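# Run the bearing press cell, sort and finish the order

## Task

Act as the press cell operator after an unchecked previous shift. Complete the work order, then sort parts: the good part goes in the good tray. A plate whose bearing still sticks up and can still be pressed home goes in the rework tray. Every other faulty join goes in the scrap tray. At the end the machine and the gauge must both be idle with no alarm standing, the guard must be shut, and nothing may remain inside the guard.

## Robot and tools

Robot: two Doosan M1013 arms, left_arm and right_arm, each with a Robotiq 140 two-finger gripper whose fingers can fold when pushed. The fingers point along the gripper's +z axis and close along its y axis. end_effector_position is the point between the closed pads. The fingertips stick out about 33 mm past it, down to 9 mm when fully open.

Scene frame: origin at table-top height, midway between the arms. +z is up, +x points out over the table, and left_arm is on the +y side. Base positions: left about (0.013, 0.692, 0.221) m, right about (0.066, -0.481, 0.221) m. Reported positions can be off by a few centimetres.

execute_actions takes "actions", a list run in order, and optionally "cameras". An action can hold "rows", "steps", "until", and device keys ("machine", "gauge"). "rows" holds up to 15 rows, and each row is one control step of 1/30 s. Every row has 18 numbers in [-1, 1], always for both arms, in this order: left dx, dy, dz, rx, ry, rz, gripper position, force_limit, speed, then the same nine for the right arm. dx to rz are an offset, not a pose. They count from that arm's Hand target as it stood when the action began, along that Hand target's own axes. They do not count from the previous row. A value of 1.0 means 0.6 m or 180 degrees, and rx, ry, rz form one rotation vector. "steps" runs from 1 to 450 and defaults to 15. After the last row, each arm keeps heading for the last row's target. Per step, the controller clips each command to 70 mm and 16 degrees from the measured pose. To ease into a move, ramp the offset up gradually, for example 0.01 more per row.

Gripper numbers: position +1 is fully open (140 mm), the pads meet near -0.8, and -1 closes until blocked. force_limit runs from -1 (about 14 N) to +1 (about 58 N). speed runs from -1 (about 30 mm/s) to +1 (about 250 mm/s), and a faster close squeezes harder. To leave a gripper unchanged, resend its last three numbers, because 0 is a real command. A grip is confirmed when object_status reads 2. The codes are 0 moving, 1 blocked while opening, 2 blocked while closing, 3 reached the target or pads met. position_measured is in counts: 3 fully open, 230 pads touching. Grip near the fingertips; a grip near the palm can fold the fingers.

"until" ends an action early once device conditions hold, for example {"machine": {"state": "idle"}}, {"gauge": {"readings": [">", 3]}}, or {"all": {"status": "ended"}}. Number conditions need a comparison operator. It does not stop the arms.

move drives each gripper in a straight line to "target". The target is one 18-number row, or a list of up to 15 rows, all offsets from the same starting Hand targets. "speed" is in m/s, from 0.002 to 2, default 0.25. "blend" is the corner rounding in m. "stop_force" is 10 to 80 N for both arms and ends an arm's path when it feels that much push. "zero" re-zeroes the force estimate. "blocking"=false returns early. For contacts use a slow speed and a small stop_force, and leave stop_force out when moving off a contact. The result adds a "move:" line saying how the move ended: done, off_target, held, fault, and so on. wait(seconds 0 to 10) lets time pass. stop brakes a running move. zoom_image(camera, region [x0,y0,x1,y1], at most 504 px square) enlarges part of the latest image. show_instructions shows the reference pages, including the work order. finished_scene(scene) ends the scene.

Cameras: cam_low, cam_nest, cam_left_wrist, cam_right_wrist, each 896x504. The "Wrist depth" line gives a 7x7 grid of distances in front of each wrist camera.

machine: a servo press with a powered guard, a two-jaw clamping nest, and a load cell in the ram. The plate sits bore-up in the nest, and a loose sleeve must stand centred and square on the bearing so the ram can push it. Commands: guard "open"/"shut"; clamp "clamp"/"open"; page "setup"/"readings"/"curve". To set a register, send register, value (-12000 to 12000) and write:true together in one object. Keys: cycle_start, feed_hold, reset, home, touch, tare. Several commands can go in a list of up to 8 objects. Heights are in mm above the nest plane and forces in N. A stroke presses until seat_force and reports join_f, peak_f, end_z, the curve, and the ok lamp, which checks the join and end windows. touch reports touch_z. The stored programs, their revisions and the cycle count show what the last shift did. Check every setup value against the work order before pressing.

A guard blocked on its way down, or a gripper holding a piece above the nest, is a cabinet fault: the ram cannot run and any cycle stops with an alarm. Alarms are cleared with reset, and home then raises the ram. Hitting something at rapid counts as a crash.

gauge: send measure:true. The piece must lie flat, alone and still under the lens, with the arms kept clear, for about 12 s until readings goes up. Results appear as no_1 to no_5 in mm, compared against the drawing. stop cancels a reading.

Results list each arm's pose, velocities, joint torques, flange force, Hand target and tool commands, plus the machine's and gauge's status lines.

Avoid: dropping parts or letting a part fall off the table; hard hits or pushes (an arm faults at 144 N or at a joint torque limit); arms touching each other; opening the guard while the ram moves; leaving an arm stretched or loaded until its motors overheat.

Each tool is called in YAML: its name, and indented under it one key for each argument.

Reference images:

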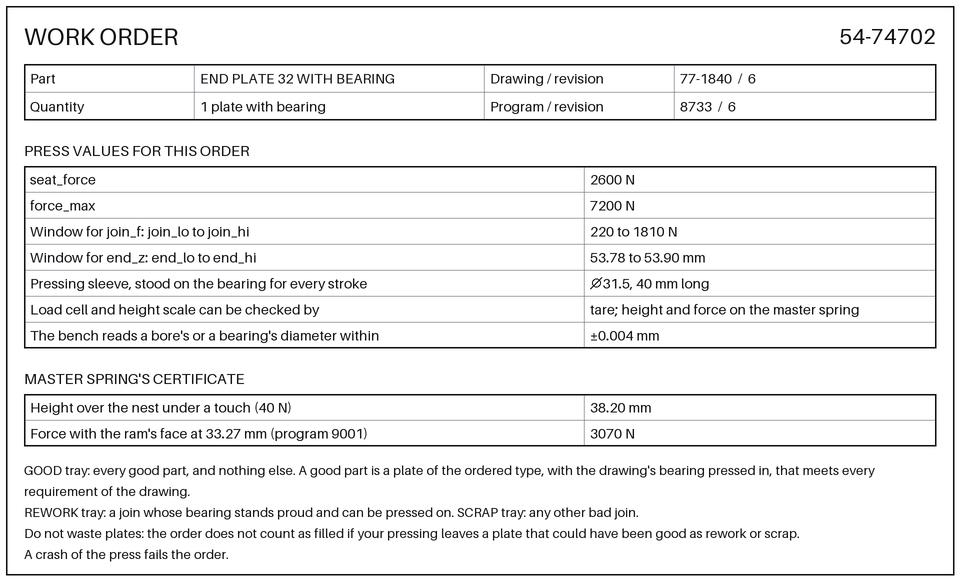

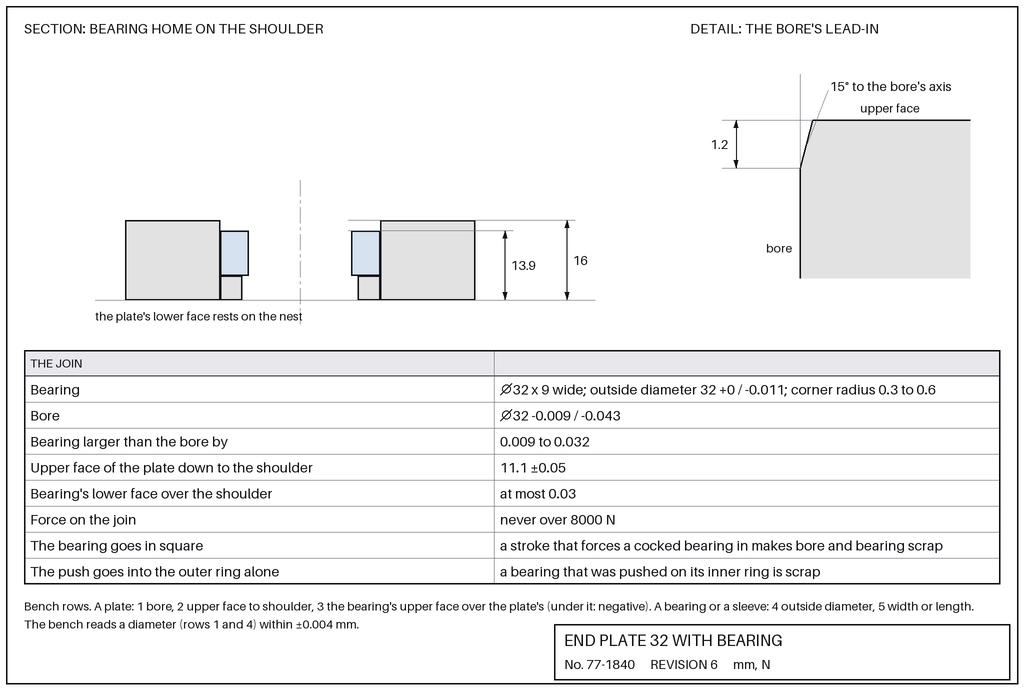

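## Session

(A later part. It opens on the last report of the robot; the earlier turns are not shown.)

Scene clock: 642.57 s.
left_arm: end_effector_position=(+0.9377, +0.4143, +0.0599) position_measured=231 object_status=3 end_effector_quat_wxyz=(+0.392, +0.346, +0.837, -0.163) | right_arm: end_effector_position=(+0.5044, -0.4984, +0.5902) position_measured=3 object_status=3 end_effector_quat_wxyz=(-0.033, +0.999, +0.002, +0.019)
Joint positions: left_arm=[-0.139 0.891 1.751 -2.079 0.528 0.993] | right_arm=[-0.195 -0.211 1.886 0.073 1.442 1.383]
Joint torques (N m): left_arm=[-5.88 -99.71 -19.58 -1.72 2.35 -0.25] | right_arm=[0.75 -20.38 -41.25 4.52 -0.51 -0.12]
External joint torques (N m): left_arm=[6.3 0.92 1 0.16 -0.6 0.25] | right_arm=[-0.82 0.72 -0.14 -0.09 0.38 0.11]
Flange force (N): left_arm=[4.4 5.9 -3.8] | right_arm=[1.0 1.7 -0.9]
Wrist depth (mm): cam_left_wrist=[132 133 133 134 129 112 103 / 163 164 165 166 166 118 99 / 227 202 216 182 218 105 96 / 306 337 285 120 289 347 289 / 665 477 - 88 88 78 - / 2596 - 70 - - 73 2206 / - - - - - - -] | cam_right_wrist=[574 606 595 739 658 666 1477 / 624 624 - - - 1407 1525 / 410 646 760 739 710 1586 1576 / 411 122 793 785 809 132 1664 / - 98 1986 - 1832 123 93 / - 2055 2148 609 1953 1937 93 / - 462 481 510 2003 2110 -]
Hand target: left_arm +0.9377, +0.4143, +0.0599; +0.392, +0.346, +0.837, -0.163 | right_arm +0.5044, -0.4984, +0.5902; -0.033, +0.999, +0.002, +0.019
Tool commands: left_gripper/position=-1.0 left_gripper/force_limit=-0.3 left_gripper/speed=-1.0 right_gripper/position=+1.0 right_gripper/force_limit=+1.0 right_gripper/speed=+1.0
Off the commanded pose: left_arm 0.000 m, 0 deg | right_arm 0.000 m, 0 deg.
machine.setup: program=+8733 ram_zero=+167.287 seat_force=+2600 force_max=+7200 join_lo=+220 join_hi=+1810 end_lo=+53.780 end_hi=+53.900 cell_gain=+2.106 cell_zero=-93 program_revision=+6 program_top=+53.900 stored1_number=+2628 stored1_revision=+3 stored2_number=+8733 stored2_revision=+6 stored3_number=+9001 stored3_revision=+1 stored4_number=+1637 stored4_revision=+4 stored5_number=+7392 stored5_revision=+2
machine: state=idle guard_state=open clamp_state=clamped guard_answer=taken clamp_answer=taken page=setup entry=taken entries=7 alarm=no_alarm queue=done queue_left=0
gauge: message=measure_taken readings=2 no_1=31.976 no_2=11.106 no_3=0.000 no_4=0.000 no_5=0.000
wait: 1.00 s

move:
  target: [0,0,0,0,0,0,0.0,-0.3,-1,0,0,0,0,0,0,1,1,1]

move:
  target: [-0.0225,0,0.0268,0,0,0,0.0,-0.3,-1,0,0,0,0,0,0,1,1,1]
  speed: 0.03
  stop_force: 12
  cameras: ["cam_left_wrist"]

move:
  target: [0,0,0,0,0,0,-1,-0.3,-1,0,0,0,0,0,0,1,1,1]

wait:
  seconds: 0.7

Scene clock: 651.83 s.
left_arm: end_effector_position=(+0.9377, +0.4143, +0.0599) position_measured=129 object_status=0 end_effector_quat_wxyz=(+0.392, +0.346, +0.837, -0.163) | right_arm: end_effector_position=(+0.5044, -0.4984, +0.5902) position_measured=3 object_status=3 end_effector_quat_wxyz=(-0.033, +0.999, +0.002, +0.019)
Joint positions: left_arm=[-0.139 0.891 1.751 -2.079 0.528 0.993] | right_arm=[-0.195 -0.211 1.886 0.073 1.442 1.383]
Joint torques (N m): left_arm=[-5.37 -99.8 -19.03 -1.67 2.2 -0.26] | right_arm=[0.54 -20.66 -41.37 4.48 -0.47 -0.11]
External joint torques (N m): left_arm=[5.65 1.16 0.53 0.1 -0.46 0.26] | right_arm=[-0.67 1.01 0.04 -0.06 0.35 0.11]
Flange force (N): left_arm=[4.1 5.8 -2.4] | right_arm=[1.3 1.5 -0.5]
Wrist depth (mm): cam_left_wrist=[133 133 134 134 130 112 102 / 163 165 165 166 166 118 99 / 227 214 215 184 218 110 96 / 306 257 130 187 143 316 295 / 416 89 95 425 125 93 82 / - - - - - 66 77 / - 71 - 4616 - - 72] | cam_right_wrist=[569 585 - - - 625 1459 / 334 634 - 689 - 662 1468 / 444 622 725 753 - 1525 1597 / 409 122 748 770 762 132 1653 / - 105 1953 815 1861 123 93 / - 2129 2091 604 1986 1876 93 / - 456 477 519 2091 2073 -]
Hand target: left_arm +0.9377, +0.4143, +0.0599; +0.392, +0.346, +0.837, -0.163 | right_arm +0.5044, -0.4984, +0.5902; -0.033, +0.999, +0.002, +0.019
Off the commanded pose: left_arm 0.000 m, 0 deg | right_arm 0.000 m, 0 deg.
machine.setup: program=+8733 ram_zero=+167.287 seat_force=+2600 force_max=+7200 join_lo=+220 join_hi=+1810 end_lo=+53.780 end_hi=+53.900 cell_gain=+2.106 cell_zero=-93 program_revision=+6 program_top=+53.900 stored1_number=+2628 stored1_revision=+3 stored2_number=+8733 stored2_revision=+6 stored3_number=+9001 stored3_revision=+1 stored4_number=+1637 stored4_revision=+4 stored5_number=+7392 stored5_revision=+2
machine: state=idle guard_state=open clamp_state=clamped guard_answer=taken clamp_answer=taken page=setup entry=taken entries=7 alarm=no_alarm queue=done queue_left=0
gauge: message=measure_taken readings=2 no_1=31.976 no_2=11.106 no_3=0.000 no_4=0.000 no_5=0.000
move: done

Scene clock: 653.37 s.
left_arm: end_effector_position=(+0.9526, +0.3994, +0.0599) position_measured=129 object_status=3 end_effector_quat_wxyz=(+0.392, +0.346, +0.837, -0.163) | right_arm: end_effector_position=(+0.5044, -0.4984, +0.5902) position_measured=3 object_status=3 end_effector_quat_wxyz=(-0.033, +0.999, +0.002, +0.019)
Joint positions: left_arm=[-0.154 0.904 1.713 -2.063 0.51 0.958] | right_arm=[-0.195 -0.211 1.886 0.073 1.442 1.383]
Joint torques (N m): left_arm=[-5.14 -101.42 -19.96 -1.69 2.15 -0.23] | right_arm=[0.76 -20.76 -41.37 4.54 -0.53 -0.1]
External joint torques (N m): left_arm=[5.65 0.48 0.26 0.08 -0.45 0.23] | right_arm=[-0.79 1.09 0.08 -0.12 0.4 0.1]
Flange force (N): left_arm=[3.2 5.7 -2.8] | right_arm=[1.3 1.8 -0.5]
Wrist depth (mm): cam_left_wrist=[133 134 134 135 135 99 82 / 164 164 165 159 166 159 77 / 227 215 204 169 219 250 91 / 308 285 130 162 143 293 293 / 473 89 94 493 126 93 87 / - - - - - 66 77 / - 71 - 6231 - - 72] | cam_right_wrist=[564 592 - - - - 1432 / 331 622 - - - - 1545 / - 644 757 673 705 1565 1597 / - 113 739 - - 132 1688 / - 105 1891 841 1804 123 93 / - 2073 1969 598 2020 1986 93 / - 461 479 510 2091 1986 -]
Hand target: left_arm +0.9526, +0.3994, +0.0599; +0.392, +0.346, +0.837, -0.163 | right_arm +0.5044, -0.4984, +0.5902; -0.033, +0.999, +0.002, +0.019
Off the commanded pose: left_arm 0.000 m, 0 deg | right_arm 0.000 m, 0 deg.
machine.setup: program=+8733 ram_zero=+167.287 seat_force=+2600 force_max=+7200 join_lo=+220 join_hi=+1810 end_lo=+53.780 end_hi=+53.900 cell_gain=+2.106 cell_zero=-93 program_revision=+6 program_top=+53.900 stored1_number=+2628 stored1_revision=+3 stored2_number=+8733 stored2_revision=+6 stored3_number=+9001 stored3_revision=+1 stored4_number=+1637 stored4_revision=+4 stored5_number=+7392 stored5_revision=+2
machine: state=idle guard_state=open clamp_state=clamped guard_answer=taken clamp_answer=taken page=setup entry=taken entries=7 alarm=no_alarm queue=done queue_left=0
gauge: message=measure_taken readings=2 no_1=31.976 no_2=11.106 no_3=0.000 no_4=0.000 no_5=0.000
move: done
camera_calibration:
cam_left_wrist: T_world_to_cam=[[0.694586, 0.719386, 0.00587679, -0.943876], [0.242159, -0.241488, 0.939703, -0.187336], [0.677429, -0.651282, -0.34194, -0.221007], [0, 0, 0, 1]] pos_world=[0.850684, 0.489834, 0.106016]
Images, in order (width x height): cam_left_wrist 896x504.

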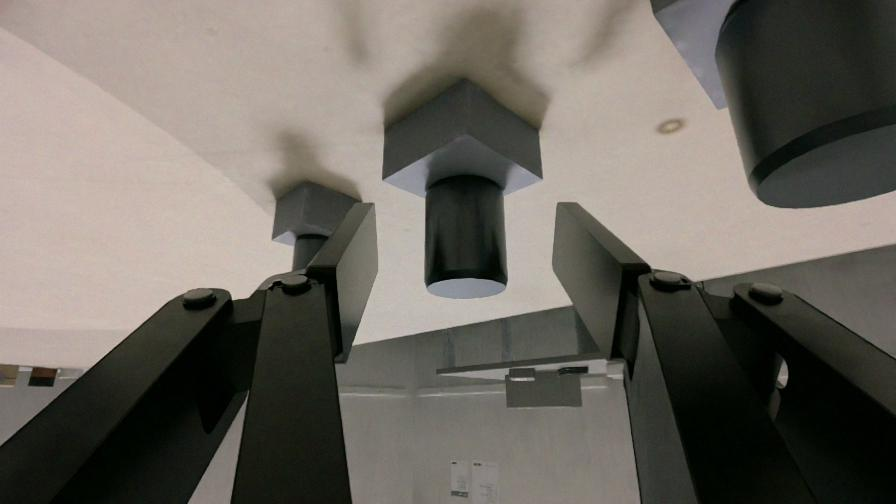

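Scene clock: 654.77 s.
left_arm: end_effector_position=(+0.9526, +0.3994, +0.0600) position_measured=184 object_status=0 end_effector_quat_wxyz=(+0.392, +0.346, +0.837, -0.163) | right_arm: end_effector_position=(+0.5044, -0.4984, +0.5902) position_measured=3 object_status=3 end_effector_quat_wxyz=(-0.033, +0.999, +0.002, +0.019)
Joint positions: left_arm=[-0.154 0.904 1.713 -2.063 0.51 0.958] | right_arm=[-0.195 -0.211 1.886 0.073 1.442 1.383]
Joint torques (N m): left_arm=[-6 -97.81 -19.48 -1.65 1.62 -0.23] | right_arm=[0.67 -20.76 -41.28 4.48 -0.52 -0.1]
External joint torques (N m): left_arm=[6.16 -2.2 0.11 0.06 0.08 0.23] | right_arm=[-0.7 1.08 -0.15 -0.04 0.39 0.09]
Flange force (N): left_arm=[2.1 5.1 -6.8] | right_arm=[1.6 1.6 -0.8]
Wrist depth (mm): cam_left_wrist=[133 133 129 134 135 99 82 / 164 165 174 159 167 167 77 / 214 214 215 167 233 233 91 / 307 309 221 158 140 318 293 / 548 - - 112 94 82 2652 / - - 70 - - 70 2245 / - - - 3956 - - -] | cam_right_wrist=[582 594 668 695 658 629 1432 / 594 664 - - - - 1496 / 499 - - 723 - 1390 1597 / 410 113 1688 770 755 133 1664 / - 105 2003 - 1818 123 93 / - 2110 2110 600 1986 2209 93 / - 460 477 510 2168 2003 -]
Hand target: left_arm +0.9526, +0.3994, +0.0599; +0.392, +0.346, +0.837, -0.163 | right_arm +0.5044, -0.4984, +0.5902; -0.033, +0.999, +0.002, +0.019
Off the commanded pose: left_arm 0.000 m, 0 deg | right_arm 0.000 m, 0 deg.
machine.setup: program=+8733 ram_zero=+167.287 seat_force=+2600 force_max=+7200 join_lo=+220 join_hi=+1810 end_lo=+53.780 end_hi=+53.900 cell_gain=+2.106 cell_zero=-93 program_revision=+6 program_top=+53.900 stored1_number=+2628 stored1_revision=+3 stored2_number=+8733 stored2_revision=+6 stored3_number=+9001 stored3_revision=+1 stored4_number=+1637 stored4_revision=+4 stored5_number=+7392 stored5_revision=+2
machine: state=idle guard_state=open clamp_state=clamped guard_answer=taken clamp_answer=taken page=setup entry=taken entries=7 alarm=no_alarm queue=done queue_left=0
gauge: message=measure_taken readings=2 no_1=31.976 no_2=11.106 no_3=0.000 no_4=0.000 no_5=0.000
move: done

Scene clock: 655.47 s.
left_arm: end_effector_position=(+0.9526, +0.3994, +0.0600) position_measured=184 object_status=2 end_effector_quat_wxyz=(+0.392, +0.346, +0.837, -0.163) | right_arm: end_effector_position=(+0.5044, -0.4984, +0.5902) position_measured=3 object_status=3 end_effector_quat_wxyz=(-0.033, +0.999, +0.002, +0.019)
Joint positions: left_arm=[-0.154 0.904 1.713 -2.063 0.51 0.958] | right_arm=[-0.195 -0.211 1.886 0.073 1.442 1.383]
Joint torques (N m): left_arm=[-6.11 -98.32 -19.69 -1.64 1.61 -0.22] | right_arm=[0.73 -20.65 -41.33 4.5 -0.49 -0.08]
External joint torques (N m): left_arm=[6.38 -2.05 0.35 0.05 0.09 0.22] | right_arm=[-0.76 0.92 -0.09 -0.07 0.36 0.08]
Flange force (N): left_arm=[2.5 5.1 -7.1] | right_arm=[1.2 1.7 -0.7]
Wrist depth (mm): cam_left_wrist=[133 133 134 135 135 99 82 / 164 165 166 158 166 167 77 / 227 203 215 169 218 234 91 / 285 309 218 158 140 292 292 / - - - 113 94 82 - / - - 70 - - 71 2266 / - - - 4154 - - -] | cam_right_wrist=[564 585 664 - 591 681 1432 / 597 - - - - 1496 1505 / 471 575 - - - 1468 1597 / 408 122 777 - - 132 1653 / - 105 1953 - 1876 123 93 / - 2073 2055 597 1986 1937 93 / - 461 480 514 2055 2020 -]
Hand target: left_arm +0.9526, +0.3994, +0.0599; +0.392, +0.346, +0.837, -0.163 | right_arm +0.5044, -0.4984, +0.5902; -0.033, +0.999, +0.002, +0.019
Tool commands: left_gripper/position=-1.0 left_gripper/force_limit=-0.3 left_gripper/speed=-1.0 right_gripper/position=+1.0 right_gripper/force_limit=+1.0 right_gripper/speed=+1.0
Off the commanded pose: left_arm 0.000 m, 0 deg | right_arm 0.000 m, 0 deg.
machine.setup: program=+8733 ram_zero=+167.287 seat_force=+2600 force_max=+7200 join_lo=+220 join_hi=+1810 end_lo=+53.780 end_hi=+53.900 cell_gain=+2.106 cell_zero=-93 program_revision=+6 program_top=+53.900 stored1_number=+2628 stored1_revision=+3 stored2_number=+8733 stored2_revision=+6 stored3_number=+9001 stored3_revision=+1 stored4_number=+1637 stored4_revision=+4 stored5_number=+7392 stored5_revision=+2
machine: state=idle guard_state=open clamp_state=clamped guard_answer=taken clamp_answer=taken page=setup entry=taken entries=7 alarm=no_alarm queue=done queue_left=0
gauge: message=measure_taken readings=2 no_1=31.976 no_2=11.106 no_3=0.000 no_4=0.000 no_5=0.000
wait: 0.70 s

move:
  target:
    - [-0.0383,0,-0.0322,0,0,0,-1,-0.3,-1,0,0,0,0,0,0,1,1,1]
    - [0.0027,0,-0.2365,0,0,0,-1,-0.3,-1,0,0,0,0,0,0,1,1,1]
    - [-0.0329,-0.0627,-0.5052,0,0,0,-1,-0.3,-1,0,0,0,0,0,0,1,1,1]
    - [0.1005,-0.1202,-0.69,0,0,0,-1,-0.3,-1,0,0,0,0,0,0,1,1,1]
  speed: [0.08,0.25,0.25,0.25]
  blend: 0.02

move:
  target: [0,0,0,0.1915,0,0.1608,-1,-0.3,-1,0,0,0,0,0,0,1,1,1]
  speed: 0.4

move:
  target:
    - [-0.3503,-0.08,0.6502,0,0,0,-1,-0.3,-1,0,0,0,0,0,0,1,1,1]
    - [-0.2929,-0.08,0.6984,0,0,0,-1,-0.3,-1,0,0,0,0,0,0,1,1,1]
  speed: [0.3,0.1]

move:
  target: [0.0319,0,0.0268,0,0,0,-1,-0.3,-1,0,0,0,0,0,0,1,1,1]
  speed: 0.02
  stop_force: 10

move:
  target: [0,0,0,0,0,0,0.0,-0.3,-1,0,0,0,0,0,0,1,1,1]
  cameras: ["cam_left_wrist"]

Scene clock: 672.20 s.
left_arm: end_effector_position=(+0.6496, +0.6006, +0.2788) position_measured=184 object_status=2 end_effector_quat_wxyz=(+0.392, +0.346, +0.837, -0.162) end_effector_velocity=(-0.004, +0.000, -0.001) end_effector_angular_velocity=(-0.001, +0.003, -0.003) | right_arm: end_effector_position=(+0.5044, -0.4984, +0.5902) position_measured=3 object_status=3 end_effector_quat_wxyz=(-0.033, +0.999, +0.002, +0.019)
Joint positions: left_arm=[0.156 0.283 2.312 -1.689 0.653 0.832] | right_arm=[-0.195 -0.211 1.886 0.073 1.442 1.383]
Joint velocities: left_arm=[0.002 -0.002 0.005 0.005 0.003 0] | right_arm=[within noise]
Joint torques (N m): left_arm=[-3.56 -50.7 -21.96 -1.43 2.44 -0.26] | right_arm=[0.97 -20.57 -41.22 4.5 -0.5 -0.12]
External joint torques (N m): left_arm=[3.57 2.68 2.4 0.31 -0.9 0.26] | right_arm=[-1.01 0.86 -0.15 -0.07 0.37 0.11]
Flange force (N): left_arm=[8.6 3.5 -1.1] | right_arm=[1.1 2.2 -0.9]
Wrist depth (mm): cam_left_wrist=[402 405 411 401 413 399 379 / 433 483 487 504 500 - 486 / 453 502 551 173 - 2652 2570 / 554 649 875 159 140 3195 - / 2680 - - 2149 94 82 2266 / - - 70 - - 70 - / - - - - - - -] | cam_right_wrist=[576 585 - - - - 1468 / 625 615 732 - - - 1515 / 491 620 746 - 734 1477 1565 / 401 113 801 750 - 132 1653 / - 105 1906 856 1832 124 93 / - 2168 2110 603 2003 1921 93 / - 459 476 517 2110 2091 -]
Hand target: left_arm +0.6495, +0.6006, +0.2789; +0.392, +0.346, +0.837, -0.163 | right_arm +0.5044, -0.4984, +0.5902; -0.033, +0.999, +0.002, +0.019
Off the commanded pose: left_arm 0.000 m, 0 deg | right_arm 0.000 m, 0 deg.
machine.setup: program=+8733 ram_zero=+167.287 seat_force=+2600 force_max=+7200 join_lo=+220 join_hi=+1810 end_lo=+53.780 end_hi=+53.900 cell_gain=+2.106 cell_zero=-93 program_revision=+6 program_top=+53.900 stored1_number=+2628 stored1_revision=+3 stored2_number=+8733 stored2_revision=+6 stored3_number=+9001 stored3_revision=+1 stored4_number=+1637 stored4_revision=+4 stored5_number=+7392 stored5_revision=+2
machine: state=idle guard_state=open clamp_state=clamped guard_answer=taken clamp_answer=taken page=setup entry=taken entries=7 alarm=no_alarm queue=done queue_left=0
gauge: message=measure_taken readings=2 no_1=31.976 no_2=11.106 no_3=0.000 no_4=0.000 no_5=0.000
move: done; blend cut to 0.015 m at target 1

Scene clock: 673.77 s.
left_arm: end_effector_position=(+0.6495, +0.6006, +0.2789) position_measured=184 object_status=2 end_effector_quat_wxyz=(+0.300, +0.641, +0.640, -0.299) | right_arm: end_effector_position=(+0.5044, -0.4984, +0.5902) position_measured=3 object_status=3 end_effector_quat_wxyz=(-0.033, +0.999, +0.002, +0.019)
Joint positions: left_arm=[0.236 0.497 1.943 -0.958 1.168 0.814] | right_arm=[-0.195 -0.211 1.886 0.073 1.442 1.383]
Joint torques (N m): left_arm=[-6.17 -75.16 -25.27 -0.19 2.47 -0.24] | right_arm=[0.88 -20.65 -41.31 4.53 -0.49 -0.12]
External joint torques (N m): left_arm=[6.41 2.09 1.14 0.48 -0.97 0.24] | right_arm=[-0.89 1 0.07 -0.11 0.37 0.12]
Flange force (N): left_arm=[9.2 -2.4 -4.4] | right_arm=[1.1 1.9 -0.5]
Wrist depth (mm): cam_left_wrist=[414 403 382 377 394 381 413 / 1888 - 489 483 510 483 512 / 2351 3003 609 166 639 - 2397 / 3414 2967 598 158 120 3368 3195 / - - - 177 94 82 - / - - 70 - - 70 - / - - - - - - -] | cam_right_wrist=[559 581 651 - - - 1468 / 617 581 699 - - - 1496 / 472 629 - - - 1565 1608 / 410 122 1576 835 - 132 1713 / - 105 1906 - 1876 123 93 / - 2251 2055 624 1953 1937 93 / - 458 476 516 2037 2110 -]
Hand target: left_arm +0.6495, +0.6006, +0.2789; +0.300, +0.641, +0.640, -0.299 | right_arm +0.5044, -0.4984, +0.5902; -0.033, +0.999, +0.002, +0.019
Off the commanded pose: left_arm 0.000 m, 0 deg | right_arm 0.000 m, 0 deg.
machine.setup: program=+8733 ram_zero=+167.287 seat_force=+2600 force_max=+7200 join_lo=+220 join_hi=+1810 end_lo=+53.780 end_hi=+53.900 cell_gain=+2.106 cell_zero=-93 program_revision=+6 program_top=+53.900 stored1_number=+2628 stored1_revision=+3 stored2_number=+8733 stored2_revision=+6 stored3_number=+9001 stored3_revision=+1 stored4_number=+1637 stored4_revision=+4 stored5_number=+7392 stored5_revision=+2
machine: state=idle guard_state=open clamp_state=clamped guard_answer=taken clamp_answer=taken page=setup entry=taken entries=7 alarm=no_alarm queue=done queue_left=0
gauge: message=measure_taken readings=2 no_1=31.976 no_2=11.106 no_3=0.000 no_4=0.000 no_5=0.000
move: done

Scene clock: 676.60 s.
left_arm: end_effector_position=(+0.6017, +0.1664, +0.1451) position_measured=184 object_status=2 end_effector_quat_wxyz=(+0.300, +0.641, +0.640, -0.299) | right_arm: end_effector_position=(+0.5044, -0.4984, +0.5902) position_measured=3 object_status=3 end_effector_quat_wxyz=(-0.033, +0.999, +0.002, +0.019)
Joint positions: left_arm=[-0.447 0.682 1.983 -1.607 0.747 0.934] | right_arm=[-0.195 -0.211 1.886 0.073 1.442 1.383]
Joint torques (N m): left_arm=[-5.28 -83.43 -18.07 -1.46 2.71 -0.32] | right_arm=[0.79 -20.43 -41.37 4.5 -0.48 -0.11]
External joint torques (N m): left_arm=[5.47 1.67 1.76 0.57 -1.03 0.32] | right_arm=[-0.73 0.57 -0.07 -0.06 0.36 0.11]
Flange force (N): left_arm=[7.1 2.1 -5.0] | right_arm=[0.7 1.5 -0.8]
Wrist depth (mm): cam_left_wrist=[149 147 147 149 149 150 150 / 147 143 143 143 143 144 144 / 184 185 185 171 188 189 179 / - 221 245 158 230 250 536 / 198 - - 267 94 82 - / - - 70 - - 70 - / - - - - - - -] | cam_right_wrist=[575 584 691 658 662 - 1424 / 324 - 723 - 668 - 1515 / 469 - - 725 - 1676 1608 / 408 122 780 1136 - 133 1713 / - 98 1921 879 1937 124 93 / - 2055 2055 604 1921 1953 93 / - 460 479 513 2110 2148 -]
Hand target: left_arm +0.6017, +0.1663, +0.1451; +0.300, +0.641, +0.640, -0.299 | right_arm +0.5044, -0.4984, +0.5902; -0.033, +0.999, +0.002, +0.019
Off the commanded pose: left_arm 0.000 m, 0 deg | right_arm 0.000 m, 0 deg.
machine.setup: program=+8733 ram_zero=+167.287 seat_force=+2600 force_max=+7200 join_lo=+220 join_hi=+1810 end_lo=+53.780 end_hi=+53.900 cell_gain=+2.106 cell_zero=-93 program_revision=+6 program_top=+53.900 stored1_number=+2628 stored1_revision=+3 stored2_number=+8733 stored2_revision=+6 stored3_number=+9001 stored3_revision=+1 stored4_number=+1637 stored4_revision=+4 stored5_number=+7392 stored5_revision=+2
machine: state=idle guard_state=open clamp_state=clamped guard_answer=taken clamp_answer=taken page=setup entry=taken entries=7 alarm=no_alarm queue=done queue_left=0
gauge: message=measure_taken readings=2 no_1=31.976 no_2=11.106 no_3=0.000 no_4=0.000 no_5=0.000
move: done

Scene clock: 677.60 s.
left_arm: end_effector_position=(+0.6018, +0.1662, +0.1375) position_measured=184 object_status=2 end_effector_quat_wxyz=(+0.300, +0.641, +0.640, -0.299) | right_arm: end_effector_position=(+0.5044, -0.4984, +0.5902) position_measured=3 object_status=3 end_effector_quat_wxyz=(-0.033, +0.999, +0.002, +0.019)
Joint positions: left_arm=[-0.447 0.694 1.983 -1.62 0.748 0.951] | right_arm=[-0.195 -0.211 1.886 0.073 1.442 1.383]
Joint torques (N m): left_arm=[-7.62 -79.68 -15.37 -0.71 1.88 -0.21] | right_arm=[0.78 -20.61 -41.29 4.49 -0.53 -0.08]
External joint torques (N m): left_arm=[7.87 -2.13 -0.47 -0.19 -0.2 0.21] | right_arm=[-0.74 1.02 0.06 -0.07 0.41 0.07]
Flange force (N): left_arm=[5.1 4.2 -10.1] | right_arm=[1.2 1.7 -0.6]
Wrist depth (mm): cam_left_wrist=[148 148 146 149 149 150 150 / 142 140 141 141 143 142 142 / 178 169 170 164 173 173 174 / - 210 225 159 140 231 503 / - - - 239 94 82 3665 / - - 70 2932 - 70 66 / - - - - - - -] | cam_right_wrist=[557 575 664 - - - 1459 / 331 627 - - - 1515 1515 / 437 632 780 - 727 1535 1586 / 393 122 818 823 790 132 1653 / - 105 1937 - 1876 123 93 / - 2073 2055 612 1986 1937 93 / - 459 477 517 2073 2073 -]
Hand target: left_arm +0.6018, +0.1662, +0.1375; +0.300, +0.641, +0.640, -0.299 (not the last commanded pose) | right_arm +0.5044, -0.4984, +0.5902; -0.033, +0.999, +0.002, +0.019
Off the commanded pose: left_arm 0.017 m, 0 deg | right_arm 0.000 m, 0 deg.
machine.setup: program=+8733 ram_zero=+167.287 seat_force=+2600 force_max=+7200 join_lo=+220 join_hi=+1810 end_lo=+53.780 end_hi=+53.900 cell_gain=+2.106 cell_zero=-93 program_revision=+6 program_top=+53.900 stored1_number=+2628 stored1_revision=+3 stored2_number=+8733 stored2_revision=+6 stored3_number=+9001 stored3_revision=+1 stored4_number=+1637 stored4_revision=+4 stored5_number=+7392 stored5_revision=+2
machine: state=idle guard_state=open clamp_state=clamped guard_answer=taken clamp_answer=taken page=setup entry=taken entries=7 alarm=no_alarm queue=done queue_left=0
gauge: message=measure_taken readings=2 no_1=31.976 no_2=11.106 no_3=0.000 no_4=0.000 no_5=0.000
move: contact (left_arm)

Scene clock: 679.03 s.
left_arm: end_effector_position=(+0.6018, +0.1662, +0.1375) position_measured=129 object_status=0 end_effector_quat_wxyz=(+0.300, +0.641, +0.640, -0.299) | right_arm: end_effector_position=(+0.5044, -0.4984, +0.5902) position_measured=3 object_status=3 end_effector_quat_wxyz=(-0.033, +0.999, +0.002, +0.019)
Joint positions: left_arm=[-0.447 0.694 1.983 -1.62 0.748 0.951] | right_arm=[-0.195 -0.211 1.886 0.073 1.442 1.383]
Joint torques (N m): left_arm=[-5.45 -82.73 -16.44 -1.02 2.15 -0.22] | right_arm=[0.77 -20.53 -41.39 4.51 -0.51 -0.09]
External joint torques (N m): left_arm=[5.73 0.9 0.43 0.12 -0.48 0.22] | right_arm=[-0.78 0.8 -0.03 -0.07 0.39 0.09]
Flange force (N): left_arm=[6.3 3.7 -5.0] | right_arm=[0.9 1.7 -0.7]
Wrist depth (mm): cam_left_wrist=[148 148 147 148 149 150 150 / - 140 141 141 143 142 142 / 178 169 170 164 172 163 174 / 212 224 130 163 165 251 505 / - 89 110 269 126 92 82 / - - - - - 66 77 / - 71 - - - - 72] | cam_right_wrist=[574 604 - - - - 1459 / 324 632 - 701 - - 1486 / 462 632 - 729 - 729 1688 / 430 122 801 - - 132 1619 / - 105 1891 895 1921 124 93 / - 2055 2037 606 1937 1861 - / - 462 482 518 2073 2003 -]
Hand target: left_arm +0.6018, +0.1662, +0.1375; +0.300, +0.641, +0.640, -0.299 | right_arm +0.5044, -0.4984, +0.5902; -0.033, +0.999, +0.002, +0.019
Off the commanded pose: left_arm 0.000 m, 0 deg | right_arm 0.000 m, 0 deg.
machine.setup: program=+8733 ram_zero=+167.287 seat_force=+2600 force_max=+7200 join_lo=+220 join_hi=+1810 end_lo=+53.780 end_hi=+53.900 cell_gain=+2.106 cell_zero=-93 program_revision=+6 program_top=+53.900 stored1_number=+2628 stored1_revision=+3 stored2_number=+8733 stored2_revision=+6 stored3_number=+9001 stored3_revision=+1 stored4_number=+1637 stored4_revision=+4 stored5_number=+7392 stored5_revision=+2
machine: state=idle guard_state=open clamp_state=clamped guard_answer=taken clamp_answer=taken page=setup entry=taken entries=7 alarm=no_alarm queue=done queue_left=0
gauge: message=measure_taken readings=2 no_1=31.976 no_2=11.106 no_3=0.000 no_4=0.000 no_5=0.000
move: done
camera_calibration:
cam_left_wrist: T_world_to_cam=[[0.999815, 0.0172511, 0.00854608, -0.600235], [-0.00212656, -0.34223, 0.939614, -0.0677651], [0.0191341, -0.939458, -0.34213, 0.335293], [0, 0, 0, 1]] pos_world=[0.593564, 0.302157, 0.183517]
Images, in order (width x height): cam_left_wrist 896x504.

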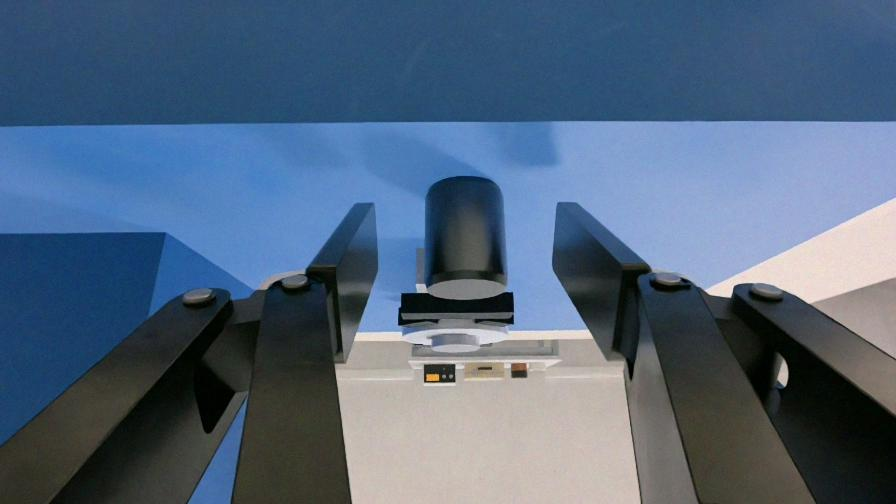

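move:
  target: [-0.0104,-0.0007,0.0228,0,0,0,0.0,-0.3,-1,0,0,0,0,0,0,1,1,1]
  speed: 0.04

move:
  target: [0,0,0,0,0,0,-1,-0.3,-1,0,0,0,0,0,0,1,1,1]
  cameras: ["cam_left_wrist"]

Scene clock: 692.10 s.
left_arm: end_effector_position=(+0.6014, +0.1518, +0.1335) position_measured=129 object_status=3 end_effector_quat_wxyz=(+0.300, +0.641, +0.640, -0.299) | right_arm: end_effector_position=(+0.5044, -0.4984, +0.5902) position_measured=3 object_status=3 end_effector_quat_wxyz=(-0.033, +0.999, +0.002, +0.019)
Joint positions: left_arm=[-0.467 0.705 1.971 -1.636 0.739 0.949] | right_arm=[-0.195 -0.211 1.886 0.073 1.442 1.383]
Joint torques (N m): left_arm=[-4.65 -84.02 -16.31 -1.21 2.14 -0.25] | right_arm=[0.66 -20.64 -41.31 4.5 -0.46 -0.12]
External joint torques (N m): left_arm=[4.99 1.31 0.42 0.3 -0.47 0.25] | right_arm=[-0.61 0.85 -0.08 -0.07 0.34 0.12]
Flange force (N): left_arm=[5.9 3.9 -3.8] | right_arm=[1.2 1.3 -0.7]
Wrist depth (mm): cam_left_wrist=[130 130 130 131 131 131 131 / 125 125 125 125 126 126 133 / 160 161 162 152 164 165 166 / - 212 130 148 143 239 226 / - 89 107 251 143 92 82 / - - - - - 66 77 / - 71 - - - - 72] | cam_right_wrist=[565 585 - - 653 - 1459 / 589 - - - 714 - 1505 / 502 595 - - 757 1450 1576 / 386 113 847 - - 132 1676 / - 105 1921 863 1906 123 93 / - 2129 2037 598 1986 1937 93 / - 458 476 522 2129 2073 -]
Hand target: left_arm +0.6014, +0.1517, +0.1335; +0.300, +0.641, +0.640, -0.299 | right_arm +0.5044, -0.4984, +0.5902; -0.033, +0.999, +0.002, +0.019
Off the commanded pose: left_arm 0.000 m, 0 deg | right_arm 0.000 m, 0 deg.
machine.setup: program=+8733 ram_zero=+167.287 seat_force=+2600 force_max=+7200 join_lo=+220 join_hi=+1810 end_lo=+53.780 end_hi=+53.900 cell_gain=+2.106 cell_zero=-93 program_revision=+6 program_top=+53.900 stored1_number=+2628 stored1_revision=+3 stored2_number=+8733 stored2_revision=+6 stored3_number=+9001 stored3_revision=+1 stored4_number=+1637 stored4_revision=+4 stored5_number=+7392 stored5_revision=+2
machine: state=idle guard_state=open clamp_state=clamped guard_answer=taken clamp_answer=taken page=setup entry=taken entries=7 alarm=no_alarm queue=done queue_left=0
gauge: message=measure_taken readings=2 no_1=31.976 no_2=11.106 no_3=0.000 no_4=0.000 no_5=0.000
move: done

Scene clock: 693.47 s.
left_arm: end_effector_position=(+0.6014, +0.1517, +0.1335) position_measured=184 object_status=0 end_effector_quat_wxyz=(+0.300, +0.641, +0.640, -0.299) | right_arm: end_effector_position=(+0.5044, -0.4984, +0.5902) position_measured=3 object_status=3 end_effector_quat_wxyz=(-0.033, +0.999, +0.002, +0.019)
Joint positions: left_arm=[-0.467 0.705 1.97 -1.636 0.739 0.949] | right_arm=[-0.195 -0.211 1.886 0.073 1.442 1.383]
Joint torques (N m): left_arm=[-8.37 -79.17 -15.96 -0.89 1.54 -0.2] | right_arm=[0.69 -20.45 -41.43 4.51 -0.5 -0.13]
External joint torques (N m): left_arm=[8.35 -3.76 -0.22 -0.07 0.16 0.2] | right_arm=[-0.7 0.77 0.13 -0.08 0.38 0.13]
Flange force (N): left_arm=[4.0 3.5 -13.0] | right_arm=[0.7 1.5 -0.4]
Wrist depth (mm): cam_left_wrist=[130 130 130 130 131 131 131 / 125 124 125 125 125 126 132 / 160 161 162 153 164 165 166 / 196 212 214 142 141 239 457 / - - - 225 94 82 - / - - 70 - - 70 - / - - - 3077 - - -] | cam_right_wrist=[572 591 703 - 642 649 1424 / 585 - - 687 689 679 1505 / 439 612 - - - 1535 1576 / 395 122 850 - - 133 1664 / - 105 1921 - 1876 123 93 / - 2037 2129 604 1986 1986 93 / - 459 476 514 2037 2091 -]
Hand target: left_arm +0.6014, +0.1517, +0.1335; +0.300, +0.641, +0.640, -0.299 | right_arm +0.5044, -0.4984, +0.5902; -0.033, +0.999, +0.002, +0.019
Off the commanded pose: left_arm 0.000 m, 0 deg | right_arm 0.000 m, 0 deg.
machine.setup: program=+8733 ram_zero=+167.287 seat_force=+2600 force_max=+7200 join_lo=+220 join_hi=+1810 end_lo=+53.780 end_hi=+53.900 cell_gain=+2.106 cell_zero=-93 program_revision=+6 program_top=+53.900 stored1_number=+2628 stored1_revision=+3 stored2_number=+8733 stored2_revision=+6 stored3_number=+9001 stored3_revision=+1 stored4_number=+1637 stored4_revision=+4 stored5_number=+7392 stored5_revision=+2
machine: state=idle guard_state=open clamp_state=clamped guard_answer=taken clamp_answer=taken page=setup entry=taken entries=7 alarm=no_alarm queue=done queue_left=0
gauge: message=measure_taken readings=2 no_1=31.976 no_2=11.106 no_3=0.000 no_4=0.000 no_5=0.000
move: done
camera_calibration:
cam_left_wrist: T_world_to_cam=[[0.999813, 0.017379, 0.00848584, -0.599577], [-0.00202618, -0.34223, 0.939614, -0.0691236], [0.0192337, -0.939456, -0.34213, 0.320285], [0, 0, 0, 1]] pos_world=[0.593164, 0.287657, 0.179617]
Images, in order (width x height): cam_left_wrist 896x504.

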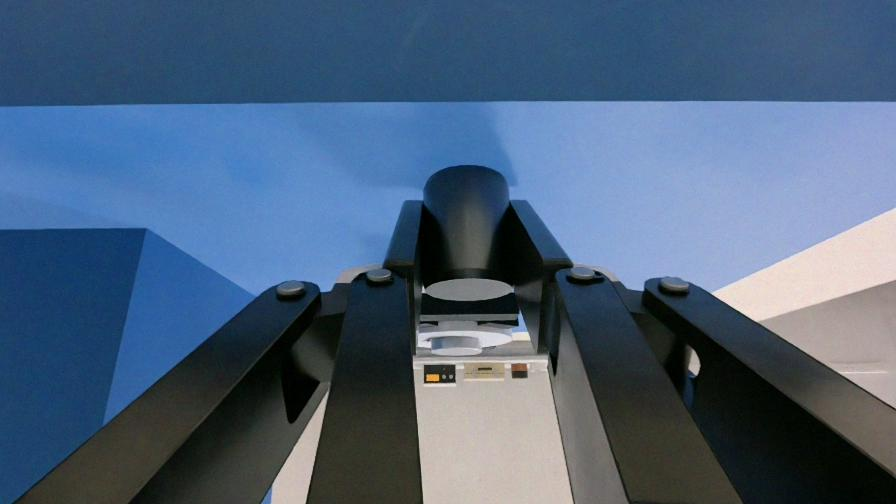

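move:
  target:
    - [-0.0683,0,-0.0573,0,0,0,-1,-0.3,-1,0,0,0,0,0,0,1,1,1]
    - [-0.2132,-0.0003,0.1153,0,0,0,-1,-0.3,-1,0,0,0,0,0,0,1,1,1]
  speed: 0.1
  cameras: ["cam_nest"]

move:
  target: [0.0179,0,0.015,0,0,0,-1,-0.3,-1,0,0,0,0,0,0,1,1,1]
  speed: 0.015
  stop_force: 10
  cameras: ["cam_nest"]

zoom_image:
  camera: "cam_nest"
  region: [340, 180, 540, 380]

Scene clock: 704.70 s.
left_arm: end_effector_position=(+0.6011, +0.0167, +0.1874) position_measured=184 object_status=2 end_effector_quat_wxyz=(+0.300, +0.641, +0.640, -0.299) | right_arm: end_effector_position=(+0.5044, -0.4984, +0.5902) position_measured=3 object_status=3 end_effector_quat_wxyz=(-0.033, +0.999, +0.002, +0.019)
Joint positions: left_arm=[-0.631 0.688 1.826 -1.586 0.646 0.702] | right_arm=[-0.195 -0.211 1.886 0.073 1.442 1.383]
Joint torques (N m): left_arm=[-6.46 -92.57 -23.97 -1.49 2.14 0.05] | right_arm=[0.64 -20.44 -41.25 4.52 -0.54 -0.12]
External joint torques (N m): left_arm=[6.86 4.12 1.45 0.5 -0.8 -0.05] | right_arm=[-0.68 0.69 -0.18 -0.08 0.42 0.11]
Flange force (N): left_arm=[7.6 7.3 -1.9] | right_arm=[1.0 1.4 -1.0]
Wrist depth (mm): cam_left_wrist=[- 167 168 127 157 170 170 / 163 206 208 153 201 211 211 / 173 242 272 157 275 277 483 / 163 219 331 143 140 - - / 163 - - 160 94 82 5087 / - - 70 - - 70 - / - - - - - - -] | cam_right_wrist=[543 - - - - - 1459 / 630 620 - 681 681 - 1535 / 469 656 - 798 718 1545 1555 / 393 113 1986 - - 132 1676 / - 105 1937 841 1804 124 93 / - 2129 2091 595 1921 1921 93 / - 459 478 513 2073 2037 -]
Hand target: left_arm +0.6011, +0.0167, +0.1874; +0.300, +0.641, +0.640, -0.299 | right_arm +0.5044, -0.4984, +0.5902; -0.033, +0.999, +0.002, +0.019
Off the commanded pose: left_arm 0.000 m, 0 deg | right_arm 0.000 m, 0 deg.
machine.setup: program=+8733 ram_zero=+167.287 seat_force=+2600 force_max=+7200 join_lo=+220 join_hi=+1810 end_lo=+53.780 end_hi=+53.900 cell_gain=+2.106 cell_zero=-93 program_revision=+6 program_top=+53.900 stored1_number=+2628 stored1_revision=+3 stored2_number=+8733 stored2_revision=+6 stored3_number=+9001 stored3_revision=+1 stored4_number=+1637 stored4_revision=+4 stored5_number=+7392 stored5_revision=+2
machine: state=idle guard_state=open clamp_state=clamped guard_answer=taken clamp_answer=taken page=setup entry=taken entries=7 alarm=no_alarm queue=done queue_left=0
gauge: message=measure_taken readings=2 no_1=31.976 no_2=11.106 no_3=0.000 no_4=0.000 no_5=0.000
move: done
Images, in order (width x height): cam_nest 896x504.

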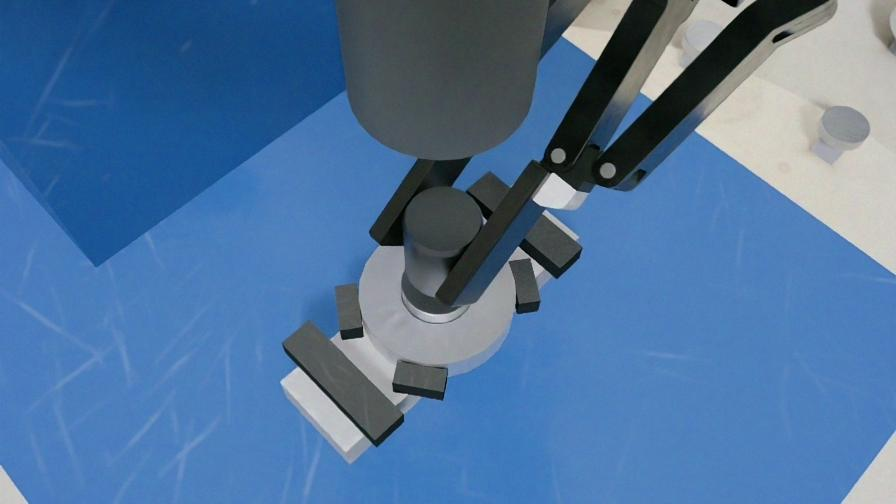

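Scene clock: 706.07 s.
left_arm: end_effector_position=(+0.6011, +0.0165, +0.1765) position_measured=184 object_status=2 end_effector_quat_wxyz=(+0.300, +0.641, +0.640, -0.299) | right_arm: end_effector_position=(+0.5044, -0.4984, +0.5902) position_measured=3 object_status=3 end_effector_quat_wxyz=(-0.033, +0.999, +0.002, +0.019)
Joint positions: left_arm=[-0.631 0.703 1.826 -1.607 0.647 0.728] | right_arm=[-0.195 -0.211 1.886 0.073 1.442 1.383]
Joint torques (N m): left_arm=[-6.69 -82.93 -19.25 -0.4 1.01 -0.29] | right_arm=[0.61 -20.66 -41.46 4.51 -0.5 -0.08]
External joint torques (N m): left_arm=[6.94 -5.48 -2.52 -0.61 0.36 0.29] | right_arm=[-0.55 0.91 0.14 -0.08 0.38 0.08]
Flange force (N): left_arm=[0.7 4.5 -9.8] | right_arm=[1.0 1.2 -0.4]
Wrist depth (mm): cam_left_wrist=[148 154 155 114 119 156 162 / 173 191 191 142 176 194 184 / - 221 249 156 238 255 438 / 162 234 304 142 141 679 - / 163 - - 159 94 82 - / - - 70 - - 70 - / - - - - - - -] | cam_right_wrist=[568 581 - - - - 1432 / 586 651 705 658 - 1424 1555 / 471 656 - - - 1619 1565 / 396 122 2209 812 - 132 1676 / - 105 1953 823 1921 123 93 / - 98 1969 603 1937 2020 93 / - 461 477 512 2091 2055 -]
Hand target: left_arm +0.6011, +0.0166, +0.1765; +0.300, +0.641, +0.640, -0.299 (not the last commanded pose) | right_arm +0.5044, -0.4984, +0.5902; -0.033, +0.999, +0.002, +0.019
Off the commanded pose: left_arm 0.003 m, 0 deg | right_arm 0.000 m, 0 deg.
machine.setup: program=+8733 ram_zero=+167.287 seat_force=+2600 force_max=+7200 join_lo=+220 join_hi=+1810 end_lo=+53.780 end_hi=+53.900 cell_gain=+2.106 cell_zero=-93 program_revision=+6 program_top=+53.900 stored1_number=+2628 stored1_revision=+3 stored2_number=+8733 stored2_revision=+6 stored3_number=+9001 stored3_revision=+1 stored4_number=+1637 stored4_revision=+4 stored5_number=+7392 stored5_revision=+2
machine: state=idle guard_state=open clamp_state=clamped guard_answer=taken clamp_answer=taken page=setup entry=taken entries=7 alarm=no_alarm queue=done queue_left=0
gauge: message=measure_taken readings=2 no_1=31.976 no_2=11.106 no_3=0.000 no_4=0.000 no_5=0.000
move: contact (left_arm)
Images, in order (width x height): cam_nest 896x504.

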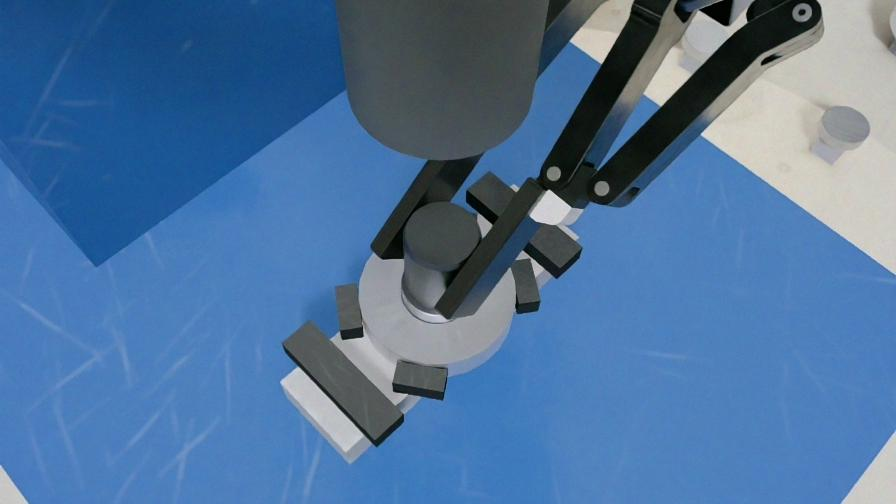

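Scaled by 2.520.

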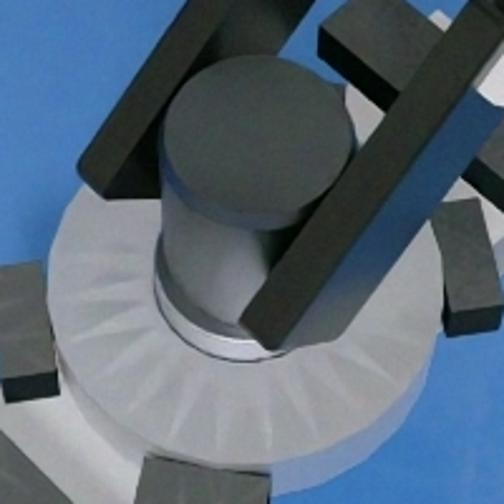

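move:
  target: [0,0,0,0,0,0,0.0,-0.3,-1,0,0,0,0,0,0,1,1,1]

move:
  target: [0,0,-0.13,0,0,0,0.0,-0.3,-1,0,0,0,0,0,0,1,1,1]
  speed: 0.1
  cameras: ["cam_nest","cam_left_wrist"]

zoom_image:
  camera: "cam_nest"
  region: [380, 190, 500, 340]

zoom_image:
  camera: "cam_left_wrist"
  region: [390, 80, 530, 220]

Scene clock: 712.73 s.
left_arm: end_effector_position=(+0.6011, +0.0166, +0.1765) position_measured=129 object_status=0 end_effector_quat_wxyz=(+0.300, +0.641, +0.640, -0.299) | right_arm: end_effector_position=(+0.5044, -0.4984, +0.5902) position_measured=3 object_status=3 end_effector_quat_wxyz=(-0.033, +0.999, +0.002, +0.019)
Joint positions: left_arm=[-0.631 0.703 1.826 -1.607 0.647 0.728] | right_arm=[-0.195 -0.211 1.886 0.073 1.442 1.383]
Joint torques (N m): left_arm=[-5.16 -89.53 -22.39 -1.1 1.84 -0.23] | right_arm=[0.8 -20.68 -41.36 4.51 -0.48 -0.1]
External joint torques (N m): left_arm=[5.41 0.54 0.64 0.09 -0.45 0.23] | right_arm=[-0.83 0.97 0.04 -0.09 0.36 0.09]
Flange force (N): left_arm=[4.9 3.5 -4.2] | right_arm=[1.1 1.9 -0.5]
Wrist depth (mm): cam_left_wrist=[147 153 154 114 123 156 162 / 163 190 190 142 176 193 194 / - 237 235 156 225 254 433 / - 235 130 145 143 - 654 / 163 89 107 2680 126 92 82 / - - 3077 - - 66 77 / - 71 - - - - 72] | cam_right_wrist=[569 579 - 630 662 656 1407 / 316 629 - - - 681 1496 / 470 671 - - - 1876 1565 / 405 122 809 - - 132 1641 / - 105 1953 - 1832 123 93 / - 2091 1953 609 1891 1921 93 / - 462 477 518 2188 2129 -]
Hand target: left_arm +0.6011, +0.0166, +0.1765; +0.300, +0.641, +0.640, -0.299 | right_arm +0.5044, -0.4984, +0.5902; -0.033, +0.999, +0.002, +0.019
Off the commanded pose: left_arm 0.000 m, 0 deg | right_arm 0.000 m, 0 deg.
machine.setup: program=+8733 ram_zero=+167.287 seat_force=+2600 force_max=+7200 join_lo=+220 join_hi=+1810 end_lo=+53.780 end_hi=+53.900 cell_gain=+2.106 cell_zero=-93 program_revision=+6 program_top=+53.900 stored1_number=+2628 stored1_revision=+3 stored2_number=+8733 stored2_revision=+6 stored3_number=+9001 stored3_revision=+1 stored4_number=+1637 stored4_revision=+4 stored5_number=+7392 stored5_revision=+2
machine: state=idle guard_state=open clamp_state=clamped guard_answer=taken clamp_answer=taken page=setup entry=taken entries=7 alarm=no_alarm queue=done queue_left=0
gauge: message=measure_taken readings=2 no_1=31.976 no_2=11.106 no_3=0.000 no_4=0.000 no_5=0.000
move: done

Scene clock: 713.93 s.
left_arm: end_effector_position=(+0.6010, +0.0764, +0.2264) position_measured=129 object_status=3 end_effector_quat_wxyz=(+0.300, +0.641, +0.640, -0.299) | right_arm: end_effector_position=(+0.5044, -0.4984, +0.5902) position_measured=3 object_status=3 end_effector_quat_wxyz=(-0.033, +0.999, +0.002, +0.019)
Joint positions: left_arm=[-0.563 0.602 1.891 -1.506 0.687 0.67] | right_arm=[-0.195 -0.211 1.886 0.073 1.442 1.383]
Joint torques (N m): left_arm=[-4.96 -82.96 -23.76 -0.97 1.67 -0.21] | right_arm=[0.52 -20.64 -41.24 4.53 -0.54 -0.1]
External joint torques (N m): left_arm=[5.26 1.38 0.58 0.12 -0.4 0.21] | right_arm=[-0.56 0.92 -0.09 -0.1 0.41 0.09]
Flange force (N): left_arm=[5.7 4.2 -3.2] | right_arm=[1.3 1.2 -0.8]
Wrist depth (mm): cam_left_wrist=[- 208 218 186 220 219 228 / 164 249 269 217 271 272 428 / 163 - 333 234 354 381 577 / - - 130 779 143 - 2865 / - 89 94 3612 126 92 87 / - - - - - 66 77 / - 71 - 170 - - 72] | cam_right_wrist=[568 588 - 746 - 662 1459 / 327 - - - 671 671 1535 / 469 578 - - 741 1505 1586 / 393 122 2168 - 712 133 1688 / - 105 1953 - 1818 124 93 / - 2055 2091 611 1953 1953 93 / - 464 476 515 2110 2055 -]
Hand target: left_arm +0.6010, +0.0765, +0.2264; +0.300, +0.641, +0.640, -0.299 | right_arm +0.5044, -0.4984, +0.5902; -0.033, +0.999, +0.002, +0.019
Off the commanded pose: left_arm 0.000 m, 0 deg | right_arm 0.000 m, 0 deg.
machine.setup: program=+8733 ram_zero=+167.287 seat_force=+2600 force_max=+7200 join_lo=+220 join_hi=+1810 end_lo=+53.780 end_hi=+53.900 cell_gain=+2.106 cell_zero=-93 program_revision=+6 program_top=+53.900 stored1_number=+2628 stored1_revision=+3 stored2_number=+8733 stored2_revision=+6 stored3_number=+9001 stored3_revision=+1 stored4_number=+1637 stored4_revision=+4 stored5_number=+7392 stored5_revision=+2
machine: state=idle guard_state=open clamp_state=clamped guard_answer=taken clamp_answer=taken page=setup entry=taken entries=7 alarm=no_alarm queue=done queue_left=0
gauge: message=measure_taken readings=2 no_1=31.976 no_2=11.106 no_3=0.000 no_4=0.000 no_5=0.000
move: done
camera_calibration:
cam_left_wrist: T_world_to_cam=[[0.999815, 0.0172866, 0.00844788, -0.598627], [-0.00202639, -0.342021, 0.93969, -0.182156], [0.0191334, -0.939533, -0.341922, 0.28132], [0, 0, 0, 1]] pos_world=[0.592764, 0.212357, 0.272417]
Images, in order (width x height): cam_nest 896x504, cam_left_wrist 896x504.

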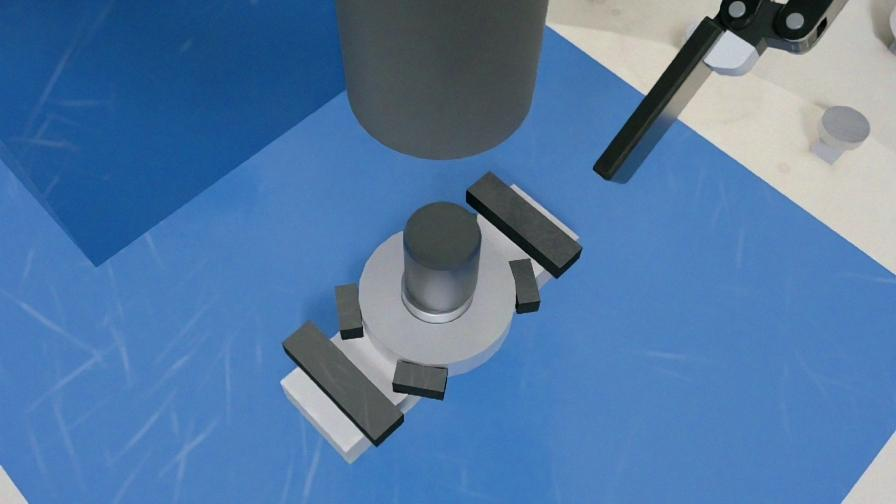

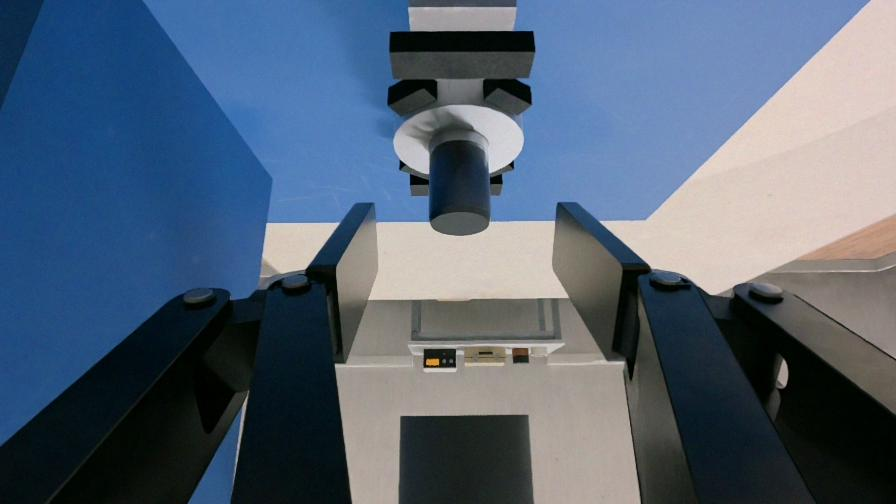

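Scaled by 3.360.

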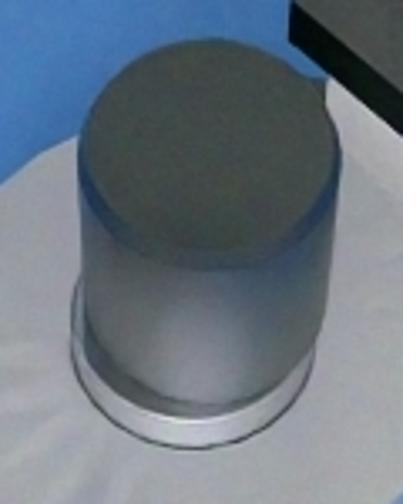

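Scaled by 3.600.

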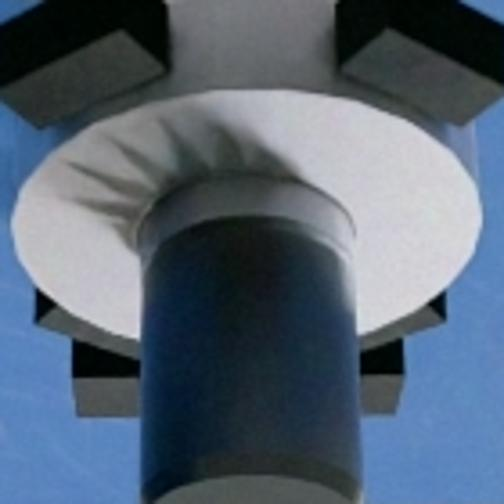

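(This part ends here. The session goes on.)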